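# Move SOC bottle from fridge bin to bench, close door

## Task

Find the bottle marked with the letters SOC among the four in the refrigerator's bin, lift it out and set it upright on the bench, keep the remaining three upright inside the refrigerator, and close the refrigerator door. If none of the four carries SOC, leave all four inside, close the door, and press the CALL key on the operator panel until it latches in; a wrong call cannot be reversed.

## Robot and tools

Robot: two UR-type arms, left_arm and right_arm, each with a Robotiq 2F-140 gripper, riding carriages on one floor track. left_rail carries left_arm and is always the +y carriage; right_rail carries right_arm. These names do not match image sides. left_arm's fingers can fold: grip with the outer quarter of the pads near the fingertips, and do not press fingertips into surfaces. right_arm's fingers are rigid.

Scene frame: fixed to the table, table top z = 0, +z up, +x the direction the arms face, +y to their left. The track runs along y at x = 0, y = 0 at its middle. The table starts at x = 0.17 m. Each arm base sits at x = 0, y = its carriage position_m, z = 0.04. Results give end_effector_position (m, the point between closed pads), end_effector_quat_wxyz and velocities in this frame. The gripper's fingers point along its own +z and close along its own y.

execute_actions(actions, cameras): runs actions in order. An action holds any of "rows", "steps", "until", "left_rail", "right_rail".
- rows: up to 15 rows, each one control step (1/30 s). Every row is a single list of 18 numbers in [-1, 1] covering both arms: left dx, dy, dz, rx, ry, rz, left gripper position, force_limit, speed, then the same nine for right. The six pose numbers are an offset, not a pose, measured from that arm's Hand target as it stood when the action began, in the Hand target's own axes. Each row counts from that start, not from the prior row. Scale: 1.0 = 0.6 m or 180 degrees; rx, ry, rz form one rotation vector. Repeating an offset in a new action moves further. Send six zeros to re-command the current Hand target. Gripper position: +1 open (140 mm), pads meet near -0.8, -1 closes until blocked. force_limit -1 to +1 (about 14 N to 58 N squeeze on narrow parts); speed -1 to +1 (about 30 to 250 mm/s). Both start at +1. Always resend the gripper numbers you want; a 0 is a command.
- steps: 1 to 450 control steps, default 15, at least one per row. After the last row the arm keeps heading to that row's target.
- left_rail / right_rail: position_m (left -0.8 to 1.5, right -1.5 to 0.8), speed_m_s 0.01 to 1, acceleration_factor 0.1 to 1, or {"stop": true}. To drive, send position_m, then an action like {"steps": n, "until": {"left_rail": {"position_status": ["!=", "moving"]}}}. Keep carriages 0.78 m or more apart. A row's target rides along with a moving carriage, so let it arrive first.
- until: ends the action early when all its conditions on rail fields hold; numbers need a comparison ("=", "!=", "<", "<=", ">", ">="); {"all": {"status": "ended"}} or {"any": ...}.
An out-of-range value or unknown name refuses the whole call. An empty actions list returns all cameras.

move(target, speed, blend, stop_force, zero, blocking, cameras): straight-line path for each arm. target is one 18-number row, or a list of up to 15 rows, laid out as above; all offsets count from the same starting Hand targets, not from the previous target. speed in m/s (0.002 to 3.6, default 0.25). blend in metres rounds corners. stop_force in N (3 to 120) ends an arm's path on contact; omit it when backing off something you press on. zero resets the force baseline (default true). blocking=false returns early; then use wait or stop before new rows. The result adds a move: line (done, off_target, held, fault, etc.; limits=paced or held). Paths do not avoid obstacles or the other arm; keep clear of the arm's own base.

wait(seconds 0 to 10), stop() to brake a running move, zoom_image(camera, region [x0,y0,x1,y1] pixels, at most 504 square), zero_wrist_force(arm), read_manual(section), finished_scene(scene=1) which ends the scene irreversibly.

Cameras: cam_high, cam_low, cam_bench_left, cam_bench_mid, cam_bench_right, cam_left_wrist, cam_right_wrist, all 896x504; calibration given in OpenCV form. Zoom on the bottle labels to read the letters before acting.

Results: object_status 0 moving, 1 stopped while opening, 2 stopped while closing (a grip), 3 reached position or pads met. Check for 2 after closing. position_measured is in counts (3 open, 230 pads meet). Hand target is the pose future offsets start from. Joint lines list rail then six joints; Wrist force/torque in the end effector axes. Rail position_status: moving, done, contact_stop, time_out, stopped, stopped_with_arm, stopped_for_other_arm, stopped_for_other_carriage; position_answer taken or not_taken (resend once it stands).

Avoid: dropping or letting anything leave the table (even onto the track), hard hits or pushes (about 150 N or joint torque limits cause a 10 s fault), commanding past a firm contact, contact between the two arms, sudden row jumps with a held part (ramp about 0.01 per row), long stretched holds that overheat motors, and pressing CALL unless no bottle reads SOC.

Each tool is called after "Call:" as name([rows], argument=value, ...), one row to a line, values as JSON.

## Session

Call:
execute_actions(actions=[])

Scene clock: 0.00 s.
left_arm: end_effector_position=(+0.3456, +1.2668, +0.5800) position_measured=3 object_status=3 end_effector_quat_wxyz=(+0.000, +0.000, +1.000, +0.000) | right_arm: end_effector_position=(+0.3456, -1.3520, +0.5800) position_measured=3 object_status=3 end_effector_quat_wxyz=(+0.000, +0.000, +1.000, +0.000)
Joint positions: left_arm=[1.24 -0.316 -1.725 0.971 -0.816 -1.571 -0.316] | right_arm=[-1.379 -0.316 -1.725 0.971 -0.816 -1.571 -0.316]
Joint velocities: within noise
Joint torques (N m): no reading
Motor temperatures (°C): left_arm=[33 36 33 39 39 42] | right_arm=[31 34 30 35 40 36]
Wrist force (N): no reading
Wrist torque (N m): no reading
Wrist force, peak (N): no reading
Hand target: left_arm +0.3456, +1.2668, +0.5800; +0.000, +0.000, +1.000, +0.000 | right_arm +0.3456, -1.3520, +0.5800; +0.000, +0.000, +1.000, +0.000
Tool commands: left_gripper/position=+1.0 left_gripper/force_limit=+1.0 left_gripper/speed=+1.0 right_gripper/position=+1.0 right_gripper/force_limit=+1.0 right_gripper/speed=+1.0
left_rail: position_m=1.240 position_status=done
right_rail: position_m=-1.379 position_status=done

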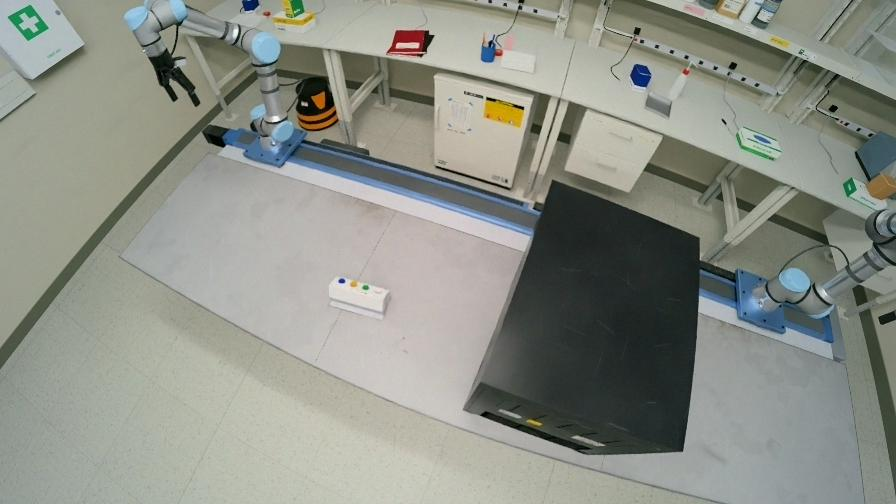

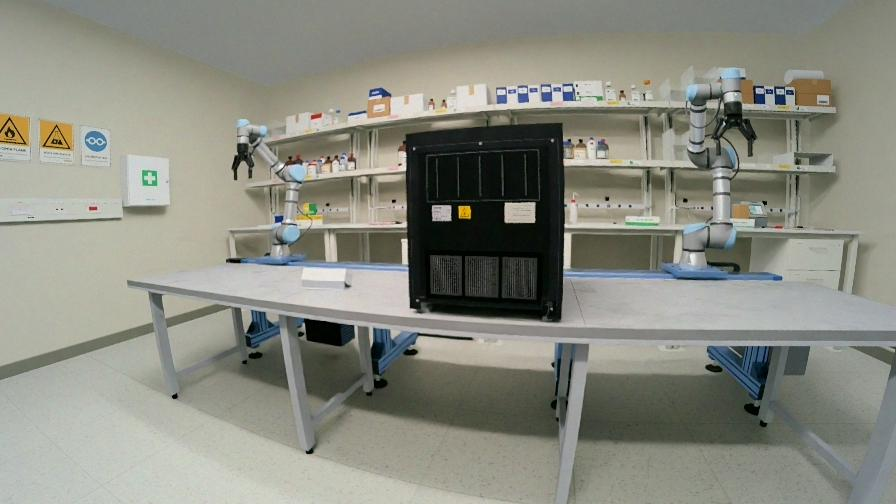

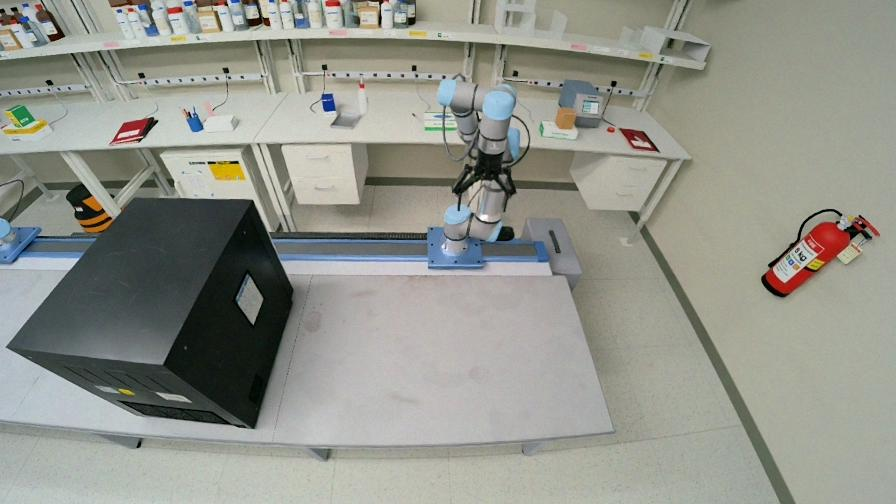

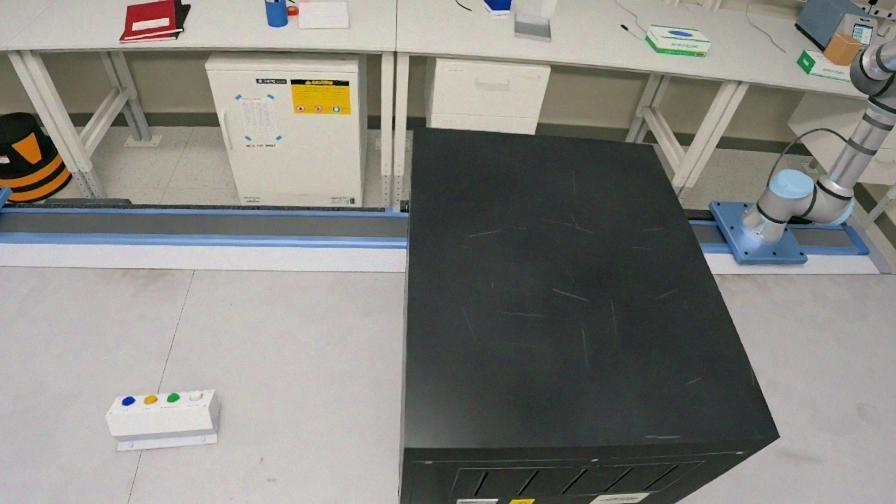

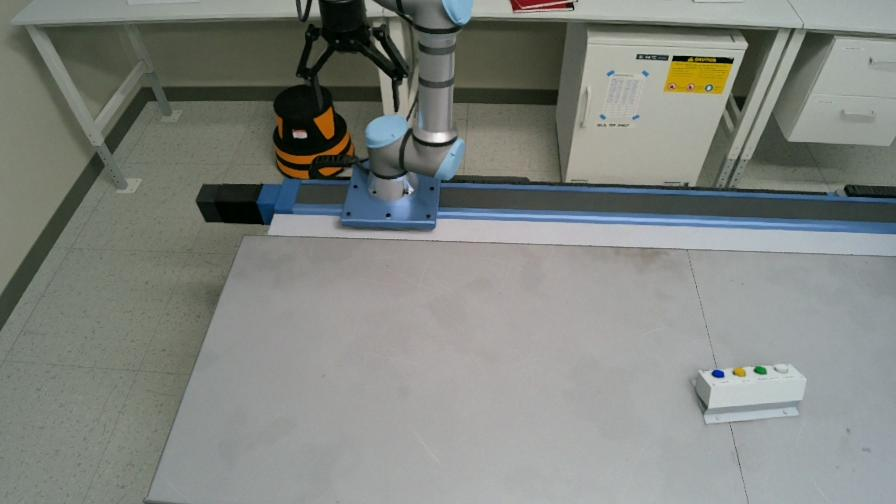

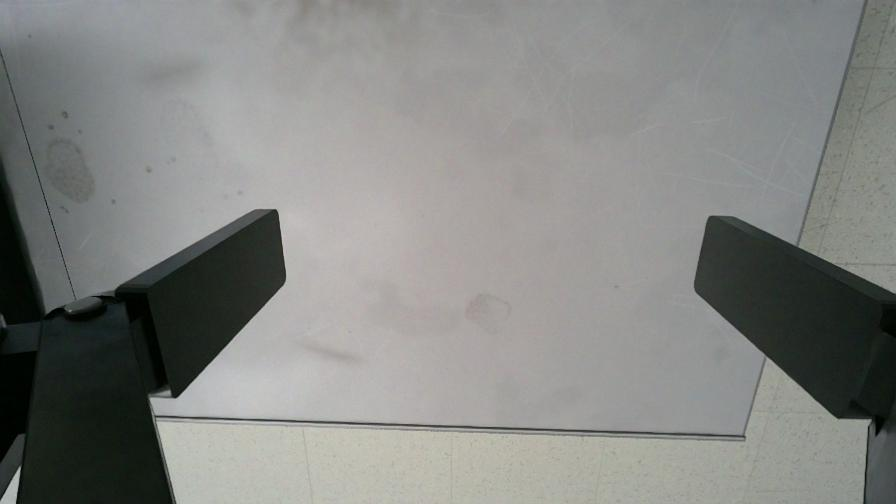

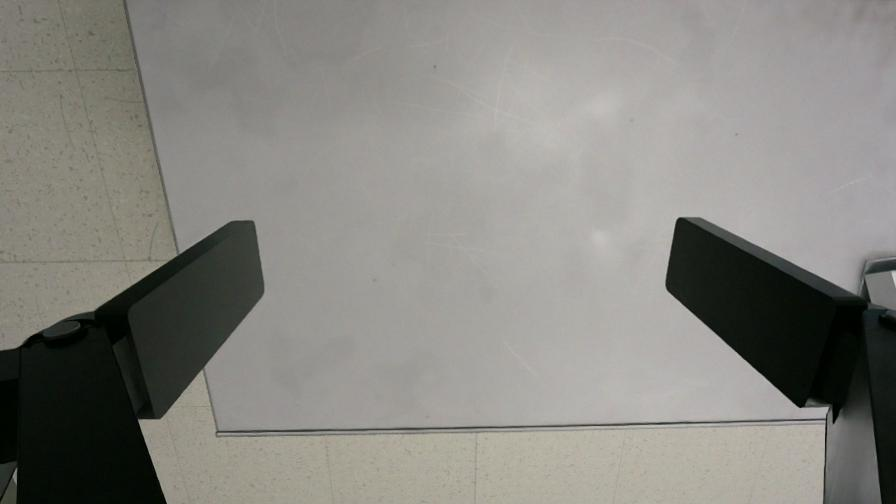

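Call:
execute_actions([
  {"right_rail":{"position_m":-0.68},"left_rail":{"position_m":1.0},"steps":150,"until":{"all":{"status":"ended"}}},
])

Call:
move(target=[0,0,0,0,0,0,1,1,1,0.576,1.0,0.30,-0.560,0.232,0.560,1,1,1], speed=0.5, cameras=["cam_right_wrist","cam_bench_mid"])

Scene clock: 83.03 s.
left_arm: end_effector_position=(+0.3456, +1.0272, +0.5800) position_measured=3 object_status=3 end_effector_quat_wxyz=(+0.000, +0.000, +1.000, +0.000) | right_arm: end_effector_position=(+0.3456, -0.6528, +0.5800) position_measured=3 object_status=3 end_effector_quat_wxyz=(+0.000, +0.000, +1.000, +0.000)
Joint positions: left_arm=[1 -0.316 -1.725 0.971 -0.816 -1.571 -0.316] | right_arm=[-0.68 -0.316 -1.725 0.971 -0.816 -1.571 -0.316]
Joint torques (N m): left_arm=[-0.2 -12.48 -21.13 -3.02 -0.19 0.03] | right_arm=[-0.2 -14.29 -17.8 -2.67 -0.38 0.01]
Wrist force (N): left_arm=[-0.3 0.1 -0.3] | right_arm=[0.1 -0.2 0.2]
Wrist torque (N m): left_arm=[0.02 0.06 -0.01] | right_arm=[-0.04 -0.02 -0.01]
Wrist force, peak (N): left_arm=[-0.1 1.9 -0.2] | right_arm=[0.1 -2.2 0.3]
Hand target: left_arm +0.3456, +1.0272, +0.5800; +0.000, +0.000, +1.000, +0.000 | right_arm +0.3456, -0.6528, +0.5800; +0.000, +0.000, +1.000, +0.000
Tool commands: left_gripper/position=+1.0 left_gripper/force_limit=+1.0 left_gripper/speed=+1.0 right_gripper/position=+1.0 right_gripper/force_limit=+1.0 right_gripper/speed=+1.0
left_rail: position_m=1.000 position_status=done
right_rail: position_m=-0.680 position_status=done

Scene clock: 86.43 s.
left_arm: end_effector_position=(+0.3456, +1.0272, +0.5800) position_measured=3 object_status=3 end_effector_quat_wxyz=(+0.000, +0.000, +1.000, +0.000) | right_arm: end_effector_position=(+0.0001, -0.0527, +0.4000) position_measured=3 object_status=3 end_effector_quat_wxyz=(-0.271, +0.653, +0.271, +0.653)
Joint positions: left_arm=[1 -0.316 -1.725 0.971 -0.816 -1.571 -0.316] | right_arm=[-0.68 -0.784 -3.502 1.558 0.553 0 1.39]
Joint torques (N m): left_arm=[1.39 -12.87 -21.88 -3.07 -0.34 -0.1] | right_arm=[-13.48 63.54 -0.6 -0.6 4.75 1.22]
Wrist force (N): left_arm=[0.1 -0.2 -0.1] | right_arm=[0.1 -0.3 -0.6]
Wrist torque (N m): left_arm=[-0.06 -0.02 0.00] | right_arm=[-0.09 0.00 0.19]
Wrist force, peak (N): left_arm=[0.1 0.5 -0.3] | right_arm=[-1.5 -2.6 0.6]
Hand target: left_arm +0.3456, +1.0272, +0.5800; +0.000, +0.000, +1.000, +0.000 | right_arm +0.0000, -0.0527, +0.4000; -0.271, +0.653, +0.271, +0.653
Off the commanded pose: left_arm 0.000 m, 0 deg | right_arm 0.000 m, 0 deg.
left_rail: position_m=1.000 position_status=done
right_rail: position_m=-0.680 position_status=done
shoulder posture changed (right arm): the wrist came as close to joint 2's axis as it can, and the arm is now in the other of its two shoulder postures.
move: done
camera_calibration:
cam_right_wrist: T_world_to_cam=[[0.707155, -0.706833, -0.0178745, -0.0234353], [-0.257188, -0.233593, -0.937704, 0.363863], [0.658624, 0.667699, -0.346976, 0.320201], [0, 0, 0, 1]] pos_world=[-0.100738, -0.145367, 0.451879]
Images, in order (width x height): cam_bench_mid 896x504, cam_right_wrist 896x504.

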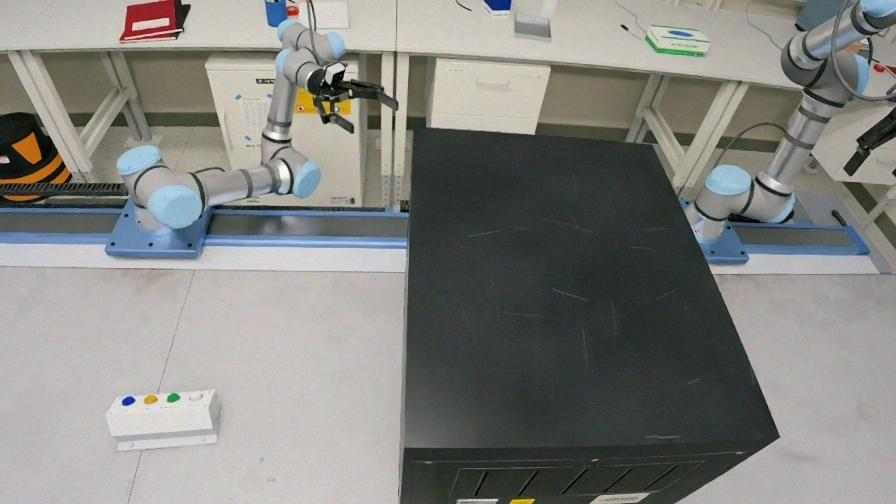

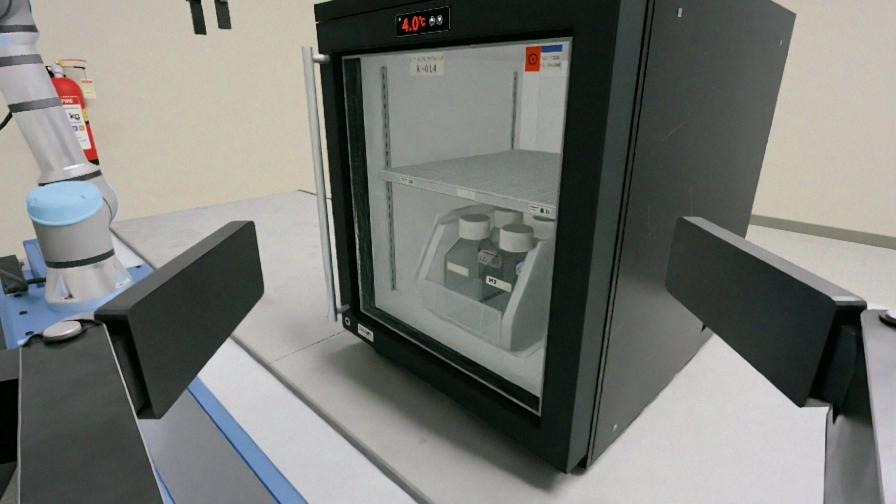

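Call:
zoom_image(camera="cam_right_wrist", region=[400, 180, 580, 360])

Call:
zoom_image(camera="cam_right_wrist", region=[300, 20, 660, 470])

Scaled by 2.800 from the camera's 896x504 image, which has a finer 1280x720 frame.

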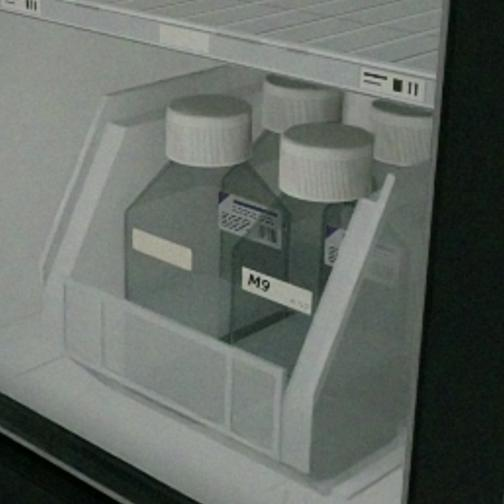

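Scaled by 1.120 from the camera's 896x504 image, which has a finer 1280x720 frame.

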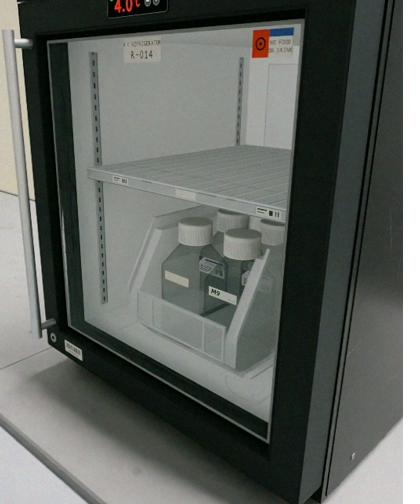

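Call:
execute_actions([
  {"right_rail":{"position_m":-0.40},"steps":150,"until":{"all":{"status":"ended"}}},
])

Call:
move(target=[0,0,0,0,0,0,1,1,1,-0.217,0.044,0.027,-0.25,0,0,1,1,1], speed=0.4, cameras=["cam_right_wrist"])

Call:
zoom_image(camera="cam_right_wrist", region=[340, 100, 560, 330])

Scene clock: 137.80 s.
left_arm: end_effector_position=(+0.3456, +1.0272, +0.5800) position_measured=3 object_status=3 end_effector_quat_wxyz=(+0.000, +0.000, +1.000, +0.000) | right_arm: end_effector_position=(+0.0001, +0.2273, +0.4000) position_measured=3 object_status=3 end_effector_quat_wxyz=(-0.271, +0.653, +0.271, +0.653)
Joint positions: left_arm=[1 -0.316 -1.725 0.971 -0.816 -1.571 -0.316] | right_arm=[-0.4 -0.784 -3.502 1.557 0.553 0 1.391]
Joint torques (N m): left_arm=[0.71 -12.18 -21.14 -3.05 -0.26 -0.1] | right_arm=[-1.45 59.02 10.23 -2.98 3.81 1.36]
Wrist force (N): left_arm=[0.4 0.0 -0.2] | right_arm=[0.0 -0.7 -0.4]
Wrist torque (N m): left_arm=[0.00 -0.09 -0.01] | right_arm=[-0.18 0.00 0.20]
Wrist force, peak (N): left_arm=[0.0 0.6 0.0] | right_arm=[0.0 1.2 -2.6]
Hand target: left_arm +0.3456, +1.0272, +0.5800; +0.000, +0.000, +1.000, +0.000 | right_arm +0.0000, +0.2272, +0.4000; -0.271, +0.653, +0.271, +0.653
Tool commands: left_gripper/position=+1.0 left_gripper/force_limit=+1.0 left_gripper/speed=+1.0 right_gripper/position=+1.0 right_gripper/force_limit=+1.0 right_gripper/speed=+1.0
Off the commanded pose: left_arm 0.000 m, 0 deg | right_arm 0.000 m, 0 deg.
left_rail: position_m=1.000 position_status=done
right_rail: position_m=-0.400 position_status=done

Scene clock: 138.33 s.
left_arm: end_effector_position=(+0.3456, +1.0272, +0.5800) position_measured=3 object_status=3 end_effector_quat_wxyz=(+0.000, +0.000, +1.000, +0.000) | right_arm: end_effector_position=(+0.0007, +0.2275, +0.3985) position_measured=3 object_status=3 end_effector_quat_wxyz=(-0.271, +0.653, +0.271, +0.654)
Joint positions: left_arm=[1 -0.316 -1.725 0.971 -0.816 -1.571 -0.316] | right_arm=[-0.4 -0.785 -3.506 1.559 0.555 0.001 1.391]
Joint torques (N m): left_arm=[0.79 -13.51 -20.46 -3.15 -0.21 0] | right_arm=[14.18 63.59 -2.18 -4.76 -0.23 -1.43]
Wrist force (N): left_arm=[0.0 -0.2 -0.2] | right_arm=[-0.3 -0.6 -0.3]
Wrist torque (N m): left_arm=[-0.05 -0.01 0.00] | right_arm=[-0.15 0.07 0.21]
Wrist force, peak (N): left_arm=[0.3 0.2 0.3] | right_arm=[-3.8 -1.2 0.5]
Hand target: left_arm +0.3456, +1.0272, +0.5800; +0.000, +0.000, +1.000, +0.000 | right_arm +0.0007, +0.2275, +0.3985; -0.271, +0.653, +0.271, +0.654 (not the last commanded pose)
Off the commanded pose: left_arm 0.000 m, 0 deg | right_arm 0.132 m, 45 deg.
left_rail: position_m=1.000 position_status=done
right_rail: position_m=-0.400 position_status=done
move: held (right_arm; a check stopped the path); limits=held
pose unreachable (right arm): on one or more control steps of this call, first in action 0 (counted from 0), this arm could not follow its commanded pose, so it was not sent that pose on those steps. It may still have moved: this result reports where it is.
cause: moving toward the commanded pose would bring a part of the arm (just beyond joint 3 (shoulder lift)) too close to the robot's own body.
camera_calibration:
cam_right_wrist: T_world_to_cam=[[0.706126, -0.707857, -0.0180137, 0.174406], [-0.256632, -0.232128, -0.93822, 0.427911], [0.659944, 0.667124, -0.34557, 0.131837], [0, 0, 0, 1]] pos_world=[-0.100343, 0.134833, 0.450176]
Images, in order (width x height): cam_right_wrist 896x504.

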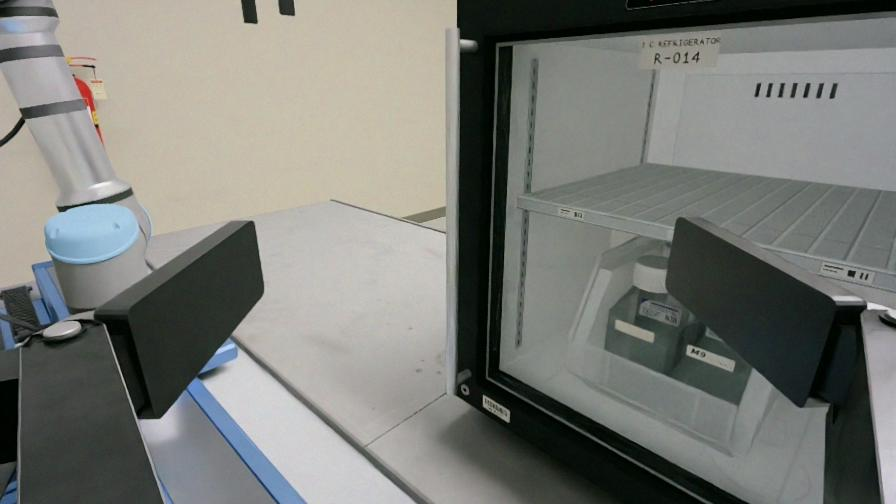

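Scaled by 2.191 from the camera's 896x504 image, which has a finer 1280x720 frame.

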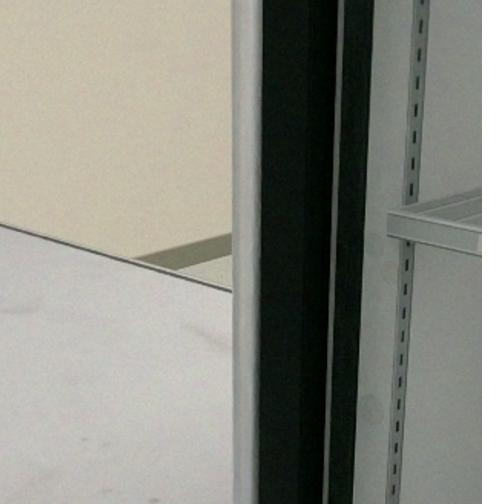

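Call:
zoom_image(camera="cam_right_wrist", region=[580, 230, 780, 430])

Scaled by 2.520 from the camera's 896x504 image, which has a finer 1280x720 frame.

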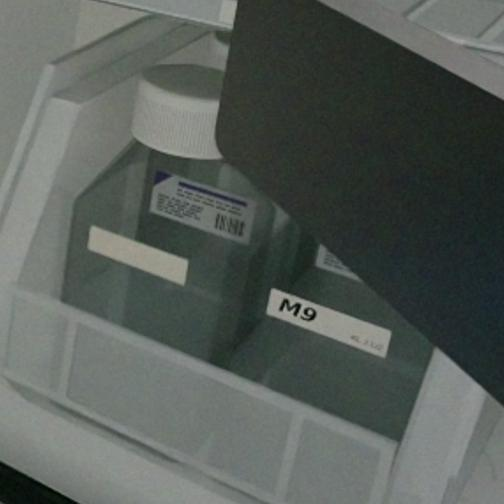

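Call:
execute_actions([
  {"right_rail":{"position_m":-0.9},"left_rail":{"position_m":1.15},"steps":150,"until":{"all":{"status":"ended"}}},
])

Call:
move(target=[0.493,-0.995,0.467,0.613,0.164,-0.613,1,1,1,0,0,0,0,0,0,1,1,1], speed=0.5, cameras=["cam_left_wrist"])

Call:
zoom_image(camera="cam_left_wrist", region=[300, 100, 700, 400])

Scene clock: 180.60 s.
left_arm: end_effector_position=(+0.3456, +1.1772, +0.5800) position_measured=3 object_status=3 end_effector_quat_wxyz=(+0.000, +0.000, +1.000, +0.000) | right_arm: end_effector_position=(+0.0006, -0.2725, +0.3985) position_measured=3 object_status=3 end_effector_quat_wxyz=(-0.271, +0.653, +0.271, +0.654)
Joint positions: left_arm=[1.15 -0.316 -1.725 0.971 -0.816 -1.571 -0.316] | right_arm=[-0.9 -0.785 -3.506 1.559 0.555 0.001 1.391]
Joint torques (N m): left_arm=[-0.38 -14.08 -20.32 -3.09 0.02 0.15] | right_arm=[0.53 59.76 11.59 -3.96 1.04 -1.03]
Wrist force (N): left_arm=[0.0 0.3 -0.1] | right_arm=[0.1 -0.4 -0.5]
Wrist torque (N m): left_arm=[0.05 0.01 -0.01] | right_arm=[-0.12 -0.03 0.20]
Wrist force, peak (N): left_arm=[-0.3 -2.4 0.0] | right_arm=[0.1 0.6 -1.6]
Hand target: left_arm +0.3456, +1.1772, +0.5800; +0.000, +0.000, +1.000, +0.000 | right_arm +0.0007, -0.2725, +0.3985; -0.271, +0.653, +0.271, +0.654 (not the last commanded pose)
Tool commands: left_gripper/position=+1.0 left_gripper/force_limit=+1.0 left_gripper/speed=+1.0 right_gripper/position=+1.0 right_gripper/force_limit=+1.0 right_gripper/speed=+1.0
Off the commanded pose: left_arm 0.000 m, 0 deg | right_arm 0.132 m, 45 deg.
left_rail: position_m=1.150 position_status=done
right_rail: position_m=-0.900 position_status=done

Scene clock: 185.63 s.
left_arm: end_effector_position=(+0.0498, +0.5803, +0.2998) position_measured=3 object_status=3 end_effector_quat_wxyz=(+0.183, +0.683, -0.184, +0.683) | right_arm: end_effector_position=(+0.0007, -0.2726, +0.3985) position_measured=3 object_status=3 end_effector_quat_wxyz=(-0.271, +0.653, +0.271, +0.654)
Joint positions: left_arm=[1.15 -2.347 -0.924 1.98 -4.199 0.252 -3.139] | right_arm=[-0.9 -0.785 -3.506 1.559 0.555 0.001 1.391]
Joint torques (N m): left_arm=[7.47 -53.91 -24.16 -0.83 1.62 1.97] | right_arm=[-12.77 45.87 11.5 -1.7 4.51 0.1]
Wrist force (N): left_arm=[0.1 0.3 0.0] | right_arm=[0.2 -0.5 -0.6]
Wrist torque (N m): left_arm=[0.19 0.06 -0.17] | right_arm=[-0.13 -0.02 0.21]
Wrist force, peak (N): left_arm=[-1.9 2.4 0.2] | right_arm=[0.4 -0.8 -0.8]
Hand target: left_arm +0.0498, +0.5803, +0.2998; +0.183, +0.683, -0.184, +0.683 | right_arm +0.0007, -0.2726, +0.3985; -0.271, +0.653, +0.271, +0.654
Off the commanded pose: left_arm 0.000 m, 0 deg | right_arm 0.000 m, 0 deg.
left_rail: position_m=1.150 position_status=done
right_rail: position_m=-0.900 position_status=done
move: done; limits=paced
camera_calibration:
cam_left_wrist: T_world_to_cam=[[-0.472224, -0.881424, -0.00981942, 0.5465], [-0.286548, 0.164034, -0.943919, 0.203445], [0.833604, -0.442927, -0.330031, 0.461219], [0, 0, 0, 1]] pos_world=[-0.0681064, 0.652613, 0.349618]
Images, in order (width x height): cam_left_wrist 896x504.

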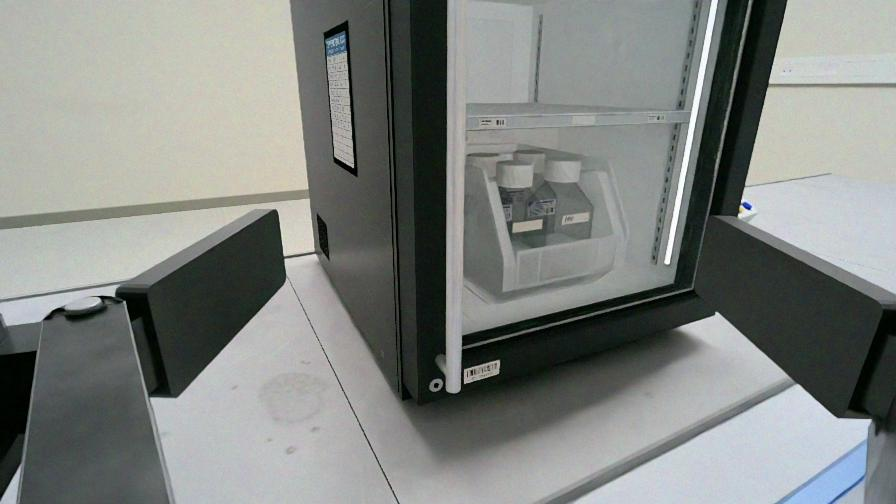

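Scaled by 1.260 from the camera's 896x504 image, which has a finer 1280x720 frame.

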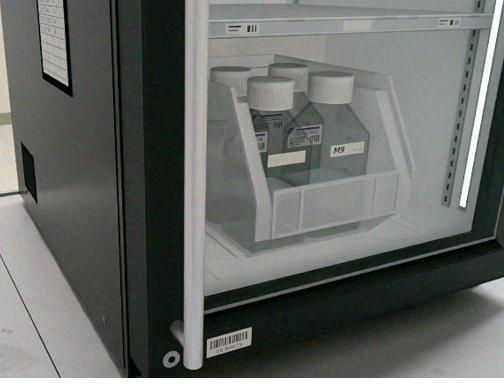

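Call:
execute_actions([
  {"left_rail":{"position_m":0.9},"steps":150,"until":{"left_rail":{"position_status":["!=","moving"]}}},
])

Call:
move(target=[0,-0.2887,0.0066,0.1667,0,0,1,1,1,0,0,0,0,0,0,1,1,1], speed=0.4, cameras=["cam_left_wrist"])

Call:
zoom_image(camera="cam_left_wrist", region=[440, 150, 700, 400])

Scene clock: 249.57 s.
left_arm: end_effector_position=(+0.0498, +0.3303, +0.2998) position_measured=3 object_status=3 end_effector_quat_wxyz=(+0.183, +0.683, -0.184, +0.683) | right_arm: end_effector_position=(+0.0007, -0.2726, +0.3985) position_measured=3 object_status=3 end_effector_quat_wxyz=(-0.271, +0.653, +0.271, +0.654)
Joint positions: left_arm=[0.9 -2.347 -0.924 1.979 -4.199 0.252 -3.138] | right_arm=[-0.9 -0.785 -3.506 1.559 0.555 0.001 1.391]
Joint torques (N m): left_arm=[-0.46 -46.78 -12.62 0.24 -0.74 1.72] | right_arm=[-13.12 38.03 12.27 -1.2 4.51 0.66]
Wrist force (N): left_arm=[-0.1 0.3 -0.2] | right_arm=[0.1 -0.5 -0.7]
Wrist torque (N m): left_arm=[0.19 0.10 -0.17] | right_arm=[-0.12 -0.03 0.21]
Wrist force, peak (N): left_arm=[-0.1 1.9 0.7] | right_arm=[0.2 -0.8 -0.9]
Hand target: left_arm +0.0498, +0.3303, +0.2998; +0.183, +0.683, -0.184, +0.683 | right_arm +0.0007, -0.2726, +0.3985; -0.271, +0.653, +0.271, +0.654
Tool commands: left_gripper/position=+1.0 left_gripper/force_limit=+1.0 left_gripper/speed=+1.0 right_gripper/position=+1.0 right_gripper/force_limit=+1.0 right_gripper/speed=+1.0
Off the commanded pose: left_arm 0.000 m, 0 deg | right_arm 0.000 m, 0 deg.
left_rail: position_m=0.900 position_status=done
right_rail: position_m=-0.900 position_status=done

Scene clock: 250.80 s.
left_arm: end_effector_position=(+0.1399, +0.4781, +0.3001) position_measured=3 object_status=3 end_effector_quat_wxyz=(+0.000, +0.707, -0.001, +0.707) | right_arm: end_effector_position=(+0.0007, -0.2726, +0.3985) position_measured=3 object_status=3 end_effector_quat_wxyz=(-0.271, +0.653, +0.271, +0.654)
Joint positions: left_arm=[0.9 -2.254 -0.942 2.022 -4.221 0.682 -3.141] | right_arm=[-0.9 -0.785 -3.506 1.559 0.555 0.001 1.391]
Joint torques (N m): left_arm=[7.01 -50.81 0.56 0.01 1.64 -1.93] | right_arm=[-12.83 37.87 12.61 -1.16 4.41 0.86]
Wrist force (N): left_arm=[-0.3 0.6 0.1] | right_arm=[0.0 -0.7 -0.5]
Wrist torque (N m): left_arm=[0.25 0.16 -0.02] | right_arm=[-0.16 -0.01 0.21]
Wrist force, peak (N): left_arm=[0.0 1.3 -0.4] | right_arm=[0.1 -0.7 -0.6]
Hand target: left_arm +0.1400, +0.4782, +0.3001; +0.000, +0.707, -0.001, +0.707 | right_arm +0.0007, -0.2726, +0.3985; -0.271, +0.653, +0.271, +0.654
Off the commanded pose: left_arm 0.000 m, 0 deg | right_arm 0.000 m, 0 deg.
left_rail: position_m=0.900 position_status=done
right_rail: position_m=-0.900 position_status=done
move: done
camera_calibration:
cam_left_wrist: T_world_to_cam=[[0.0317021, -0.99945, -0.00975914, 0.484958], [-0.329563, -0.0012346, -0.944133, 0.331387], [0.943601, 0.0331473, -0.329421, 0.097778], [0, 0, 0, 1]] pos_world=[0.0015752, 0.481859, 0.349816]
Images, in order (width x height): cam_left_wrist 896x504.

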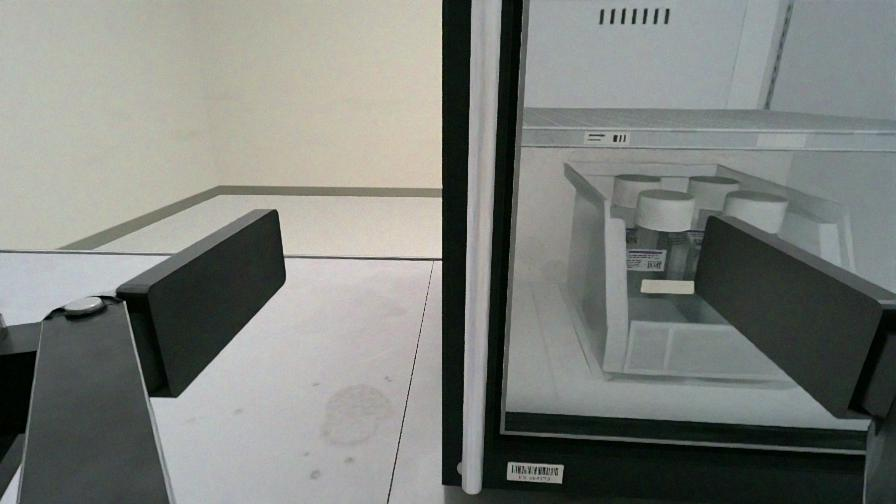

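Scaled by 1.938 from the camera's 896x504 image, which has a finer 1280x720 frame.

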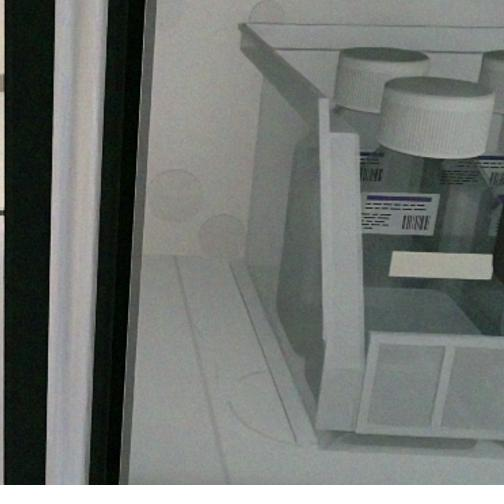

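Call:
move([
  [0,0,0.14,0,0,0,1,1,1,0,0,0,0,0,0,1,1,1],
  [0,0,0.14,0,0,0,-1,1,-1,0,0,0,0,0,0,1,1,1],
], speed=0.15, cameras=["cam_left_wrist"])

Scene clock: 268.33 s.
left_arm: end_effector_position=(+0.2239, +0.4781, +0.3001) position_measured=217 object_status=0 end_effector_quat_wxyz=(+0.000, +0.707, -0.001, +0.707) | right_arm: end_effector_position=(+0.0007, -0.2726, +0.3985) position_measured=3 object_status=3 end_effector_quat_wxyz=(-0.271, +0.653, +0.271, +0.654)
Joint positions: left_arm=[0.9 -2.09 -0.973 2.095 -4.263 0.518 -3.141] | right_arm=[-0.9 -0.785 -3.506 1.559 0.555 0.001 1.391]
Joint torques (N m): left_arm=[17.47 -48.29 1.41 -1.1 7.5 -1.01] | right_arm=[-13.09 37.58 12.61 -1.14 4.42 0.82]
Wrist force (N): left_arm=[-1.7 19.3 -41.3] | right_arm=[0.3 -0.5 -0.7]
Wrist torque (N m): left_arm=[-0.53 0.03 -0.02] | right_arm=[-0.13 -0.06 0.21]
Wrist force, peak (N): left_arm=[-0.8 19.4 -41.5] | right_arm=[0.2 -0.8 -0.8]
Hand target: left_arm +0.2240, +0.4782, +0.3001; +0.000, +0.707, -0.001, +0.707 | right_arm +0.0007, -0.2726, +0.3985; -0.271, +0.653, +0.271, +0.654
Off the commanded pose: left_arm 0.000 m, 0 deg | right_arm 0.000 m, 0 deg.
left_rail: position_m=0.900 position_status=done
right_rail: position_m=-0.900 position_status=done
move: moving (left_arm; no rest 5 s after target 2's new numbers were sent)
camera_calibration:
cam_left_wrist: T_world_to_cam=[[0.031796, -0.999446, -0.00979307, 0.482298], [-0.329563, -0.00123352, -0.944133, 0.359164], [0.943598, 0.0332471, -0.32942, 0.0184998], [0, 0, 0, 1]] pos_world=[0.0855756, 0.481859, 0.349916]
Images, in order (width x height): cam_left_wrist 896x504.

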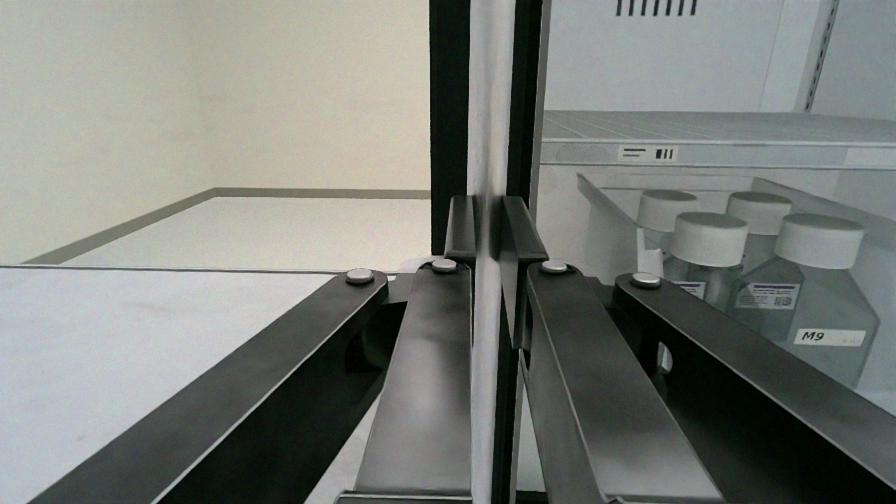

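Call:
move([
  [0,0.0072,-0.052,0.01,0,0,-1,1,-1,0,0,0,0,0,0,1,1,1],
  [0,0.0242,-0.1267,0.035,0,0,-1,1,-1,0,0,0,0,0,0,1,1,1],
  [0,0.07,-0.248,0.08,0,0,-1,1,-1,0,0,0,0,0,0,1,1,1],
], speed=0.06, blend=0.015, cameras=["cam_left_wrist"])

Scene clock: 280.47 s.
left_arm: end_effector_position=(+0.0752, +0.4363, +0.3000) position_measured=233 object_status=3 end_effector_quat_wxyz=(-0.089, +0.701, +0.088, +0.702) | right_arm: end_effector_position=(+0.0007, -0.2726, +0.3985) position_measured=3 object_status=3 end_effector_quat_wxyz=(-0.271, +0.653, +0.271, +0.654)
Joint positions: left_arm=[0.9 -2.196 -0.753 1.597 -3.984 0.876 -3.141] | right_arm=[-0.9 -0.785 -3.506 1.559 0.555 0.001 1.391]
Joint torques (N m): left_arm=[-5.88 -35.24 -27.3 3.28 1.59 -1.87] | right_arm=[-12.98 37.9 12.29 -1.32 4.42 0.77]
Wrist force (N): left_arm=[-0.9 2.3 -0.6] | right_arm=[0.3 -0.4 -0.5]
Wrist torque (N m): left_arm=[0.59 0.21 -0.01] | right_arm=[-0.11 -0.07 0.20]
Wrist force, peak (N): left_arm=[-1.7 19.8 -43.5] | right_arm=[-0.1 -0.8 -0.9]
Hand target: left_arm +0.0751, +0.4363, +0.3000; -0.089, +0.701, +0.088, +0.702 | right_arm +0.0007, -0.2726, +0.3985; -0.271, +0.653, +0.271, +0.654
Off the commanded pose: left_arm 0.000 m, 0 deg | right_arm 0.000 m, 0 deg.
left_rail: position_m=0.900 position_status=done
right_rail: position_m=-0.900 position_status=done
move: done
camera_calibration:
cam_left_wrist: T_world_to_cam=[[0.279407, -0.960125, -0.00959633, 0.409378], [-0.318471, -0.0832408, -0.944271, 0.344936], [0.905819, 0.266892, -0.32903, 0.0610069], [0, 0, 0, 1]] pos_world=[-0.0597923, 0.405484, 0.349715]
Images, in order (width x height): cam_left_wrist 896x504.

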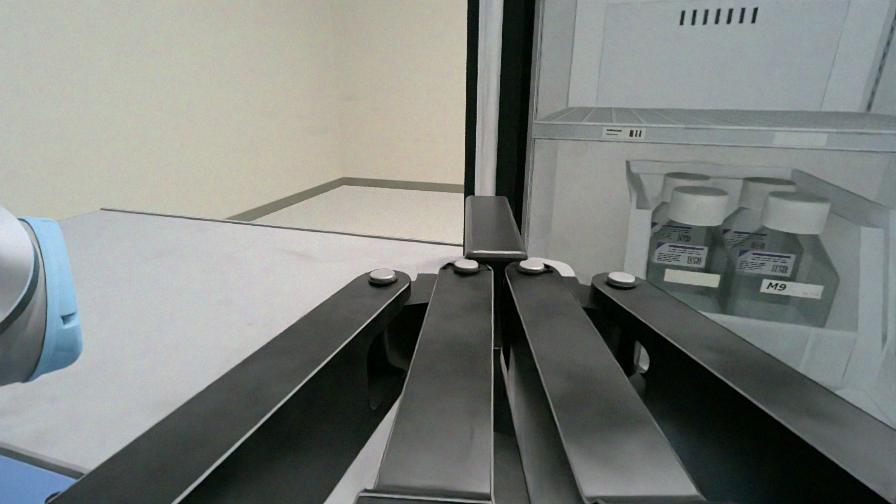

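Call:
execute_actions([
  {"left_rail":{"position_m":1.15},"steps":150,"until":{"left_rail":{"position_status":["!=","moving"]}}},
])

Call:
move(target=[0,0.21,0.242,-0.58,0,0,-0.515,1,0,0,0,0,0,0,0,1,1,1], speed=0.4, cameras=["cam_left_wrist"])

Scene clock: 309.87 s.
left_arm: end_effector_position=(+0.0751, +0.6862, +0.3000) position_measured=233 object_status=3 end_effector_quat_wxyz=(-0.089, +0.701, +0.088, +0.702) | right_arm: end_effector_position=(+0.0007, -0.2726, +0.3985) position_measured=3 object_status=3 end_effector_quat_wxyz=(-0.271, +0.653, +0.271, +0.654)
Joint positions: left_arm=[1.15 -2.196 -0.753 1.596 -3.984 0.876 -3.141] | right_arm=[-0.9 -0.785 -3.506 1.559 0.555 0.001 1.391]
Joint torques (N m): left_arm=[1.03 -44.03 -15.31 1.2 -1.02 -1.99] | right_arm=[-12.08 37.99 12.97 -1.22 4.34 0.84]
Wrist force (N): left_arm=[-0.9 2.4 -0.3] | right_arm=[0.2 -0.4 -0.7]
Wrist torque (N m): left_arm=[0.62 0.22 -0.01] | right_arm=[-0.09 -0.04 0.21]
Wrist force, peak (N): left_arm=[-0.8 4.0 -0.5] | right_arm=[0.0 -0.7 -1.1]
Hand target: left_arm +0.0751, +0.6862, +0.3000; -0.089, +0.701, +0.088, +0.702 | right_arm +0.0007, -0.2726, +0.3985; -0.271, +0.653, +0.271, +0.654
Tool commands: left_gripper/position=-1.0 left_gripper/force_limit=+1.0 left_gripper/speed=-1.0 right_gripper/position=+1.0 right_gripper/force_limit=+1.0 right_gripper/speed=+1.0
Off the commanded pose: left_arm 0.000 m, 0 deg | right_arm 0.000 m, 0 deg.
left_rail: position_m=1.150 position_status=done
right_rail: position_m=-0.900 position_status=done

Scene clock: 312.97 s.
left_arm: end_effector_position=(+0.2470, +0.6002, +0.2999) position_measured=194 object_status=3 end_effector_quat_wxyz=(+0.500, +0.500, -0.501, +0.500) | right_arm: end_effector_position=(+0.0007, -0.2726, +0.3985) position_measured=3 object_status=3 end_effector_quat_wxyz=(-0.271, +0.653, +0.271, +0.654)
Joint positions: left_arm=[1.15 -1.166 -1.074 2.35 -4.416 -1.976 -3.141] | right_arm=[-0.9 -0.785 -3.506 1.559 0.555 0.001 1.391]
Joint torques (N m): left_arm=[6.02 -18.68 -23.35 -0.71 -2.34 1.87] | right_arm=[-12.14 37.85 11.8 -1.18 4.43 0.69]
Wrist force (N): left_arm=[-0.8 2.8 0.0] | right_arm=[0.4 -0.5 -0.8]
Wrist torque (N m): left_arm=[0.70 0.20 -0.09] | right_arm=[-0.13 -0.08 0.21]
Wrist force, peak (N): left_arm=[-0.9 3.0 -0.9] | right_arm=[0.5 -0.5 -1.0]
Hand target: left_arm +0.2470, +0.6002, +0.2999; +0.500, +0.500, -0.501, +0.500 | right_arm +0.0007, -0.2726, +0.3985; -0.271, +0.653, +0.271, +0.654
Off the commanded pose: left_arm 0.000 m, 0 deg | right_arm 0.000 m, 0 deg.
left_rail: position_m=1.150 position_status=done
right_rail: position_m=-0.900 position_status=done
move: done
camera_calibration:
cam_left_wrist: T_world_to_cam=[[-0.999454, -0.0318718, -0.00871822, 0.277206], [-0.00233934, 0.331437, -0.943475, 0.0859937], [0.0329597, -0.942939, -0.33133, 0.803967], [0, 0, 0, 1]] pos_world=[0.250757, 0.738425, 0.349928]
Images, in order (width x height): cam_left_wrist 896x504.

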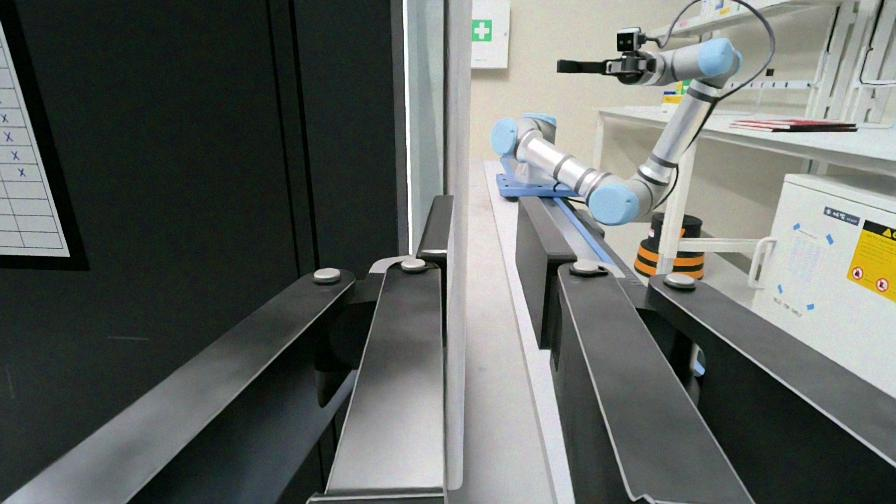

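Call:
move(target=[0,-0.0217,0.105,0,0,0,-0.515,1,0,0,0,0,0,0,0,1,1,1], speed=0.15, cameras=["cam_left_wrist"])

Call:
zoom_image(camera="cam_left_wrist", region=[320, 100, 620, 300])

Scene clock: 328.77 s.
left_arm: end_effector_position=(+0.2600, +0.5372, +0.2998) position_measured=194 object_status=3 end_effector_quat_wxyz=(+0.500, +0.500, -0.501, +0.500) | right_arm: end_effector_position=(+0.0007, -0.2726, +0.3985) position_measured=3 object_status=3 end_effector_quat_wxyz=(-0.271, +0.653, +0.271, +0.654)
Joint positions: left_arm=[1.15 -1.2 -1.012 2.191 -4.318 -1.942 -3.141] | right_arm=[-0.9 -0.785 -3.506 1.559 0.555 0.001 1.391]
Joint torques (N m): left_arm=[-5.25 -22.67 -25.33 -0.95 1.58 -1.49] | right_arm=[-12 37.92 12.04 -1.25 4.62 0.75]
Wrist force (N): left_arm=[-1.1 2.2 0.4] | right_arm=[0.2 -0.5 -0.7]
Wrist torque (N m): left_arm=[0.57 0.25 -0.09] | right_arm=[-0.13 -0.02 0.21]
Wrist force, peak (N): left_arm=[-0.9 2.8 -1.3] | right_arm=[0.5 -0.5 -1.0]
Hand target: left_arm +0.2600, +0.5371, +0.2998; +0.500, +0.500, -0.501, +0.500 | right_arm +0.0007, -0.2726, +0.3985; -0.271, +0.653, +0.271, +0.654
Off the commanded pose: left_arm 0.000 m, 0 deg | right_arm 0.000 m, 0 deg.
left_rail: position_m=1.150 position_status=done
right_rail: position_m=-0.900 position_status=done
move: done
camera_calibration:
cam_left_wrist: T_world_to_cam=[[-0.999454, -0.0318718, -0.00871822, 0.28819], [-0.00233934, 0.331437, -0.943475, 0.10681], [0.0329597, -0.942939, -0.33133, 0.7441], [0, 0, 0, 1]] pos_world=[0.263757, 0.675425, 0.349828]
Images, in order (width x height): cam_left_wrist 896x504.

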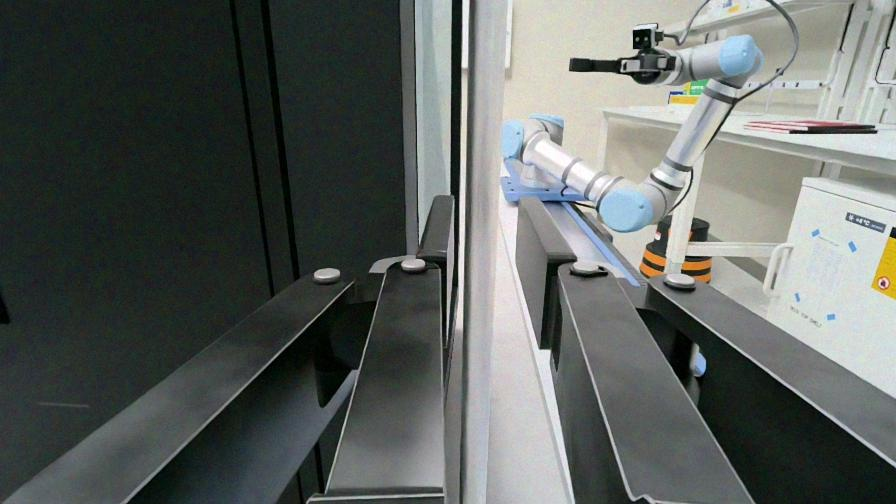

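Scaled by 1.680 from the camera's 896x504 image, which has a finer 1280x720 frame.

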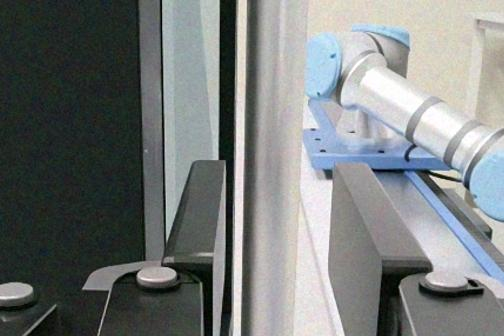

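Call:
move(target=[0,0,0.068,0,0,0,-0.515,1,0,0,0,0,0,0,0,1,1,1], speed=0.05, stop_force=15)

Call:
move(target=[0,0,0,0,0,0,-1,0,-1,0,0,0,0,0,0,1,1,1], cameras=["cam_left_wrist"])

Scene clock: 339.07 s.
left_arm: end_effector_position=(+0.2600, +0.4964, +0.2998) position_measured=194 object_status=3 end_effector_quat_wxyz=(+0.500, +0.500, -0.501, +0.500) | right_arm: end_effector_position=(+0.0007, -0.2726, +0.3985) position_measured=3 object_status=3 end_effector_quat_wxyz=(-0.271, +0.653, +0.271, +0.654)
Joint positions: left_arm=[1.15 -1.236 -0.974 2.097 -4.263 -1.906 -3.141] | right_arm=[-0.9 -0.785 -3.506 1.559 0.555 0.001 1.391]
Joint torques (N m): left_arm=[-4.66 -26.37 -26.15 -0.81 1.67 -1.79] | right_arm=[-11.74 37.92 12.76 -1.37 4.43 0.81]
Wrist force (N): left_arm=[-1.2 2.2 0.0] | right_arm=[0.3 -0.6 -0.8]
Wrist torque (N m): left_arm=[0.58 0.28 -0.10] | right_arm=[-0.16 -0.05 0.21]
Wrist force, peak (N): left_arm=[-1.5 2.7 -0.3] | right_arm=[0.4 -0.7 -1.0]
Hand target: left_arm +0.2600, +0.4964, +0.2998; +0.500, +0.500, -0.501, +0.500 | right_arm +0.0007, -0.2726, +0.3985; -0.271, +0.653, +0.271, +0.654
Off the commanded pose: left_arm 0.000 m, 0 deg | right_arm 0.000 m, 0 deg.
left_rail: position_m=1.150 position_status=done
right_rail: position_m=-0.900 position_status=done
move: done

Scene clock: 339.90 s.
left_arm: end_effector_position=(+0.2600, +0.4964, +0.2998) position_measured=210 object_status=0 end_effector_quat_wxyz=(+0.500, +0.500, -0.501, +0.500) | right_arm: end_effector_position=(+0.0007, -0.2726, +0.3985) position_measured=3 object_status=3 end_effector_quat_wxyz=(-0.271, +0.653, +0.271, +0.654)
Joint positions: left_arm=[1.15 -1.236 -0.974 2.097 -4.263 -1.906 -3.141] | right_arm=[-0.9 -0.785 -3.506 1.559 0.555 0.001 1.391]
Joint torques (N m): left_arm=[-6.25 -25.1 -22.92 -1.58 -3.68 -1.71] | right_arm=[-12.91 37.93 12.28 -1.41 4.46 0.74]
Wrist force (N): left_arm=[-1.2 -2.8 -8.9] | right_arm=[0.4 -0.3 -0.8]
Wrist torque (N m): left_arm=[0.67 0.23 -0.06] | right_arm=[-0.08 -0.07 0.20]
Wrist force, peak (N): left_arm=[-2.0 -2.2 -9.2] | right_arm=[0.1 -0.5 -1.2]
Hand target: left_arm +0.2600, +0.4964, +0.2998; +0.500, +0.500, -0.501, +0.500 | right_arm +0.0007, -0.2726, +0.3985; -0.271, +0.653, +0.271, +0.654
Off the commanded pose: left_arm 0.000 m, 0 deg | right_arm 0.000 m, 0 deg.
left_rail: position_m=1.150 position_status=done
right_rail: position_m=-0.900 position_status=done
move: done
camera_calibration:
cam_left_wrist: T_world_to_cam=[[-0.999454, -0.0318718, -0.00871822, 0.28689], [-0.00233934, 0.331437, -0.943475, 0.120333], [0.0329597, -0.942939, -0.33133, 0.705628], [0, 0, 0, 1]] pos_world=[0.263757, 0.634625, 0.349828]
Images, in order (width x height): cam_left_wrist 896x504.

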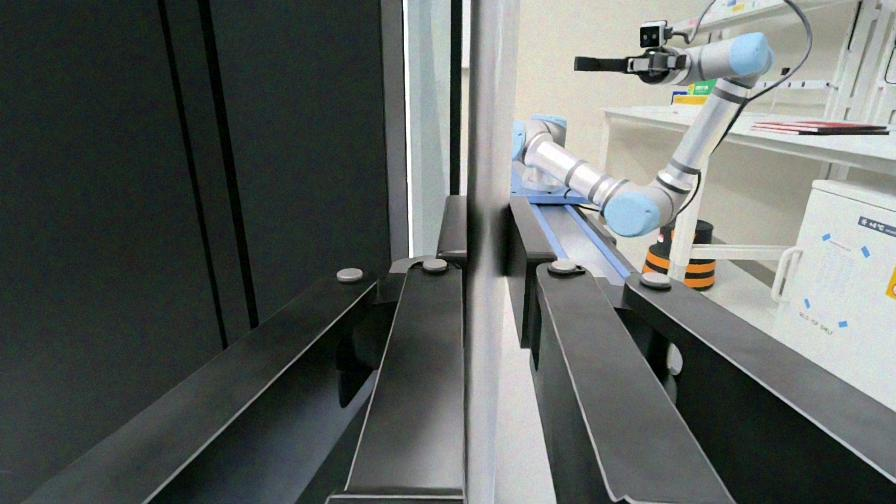

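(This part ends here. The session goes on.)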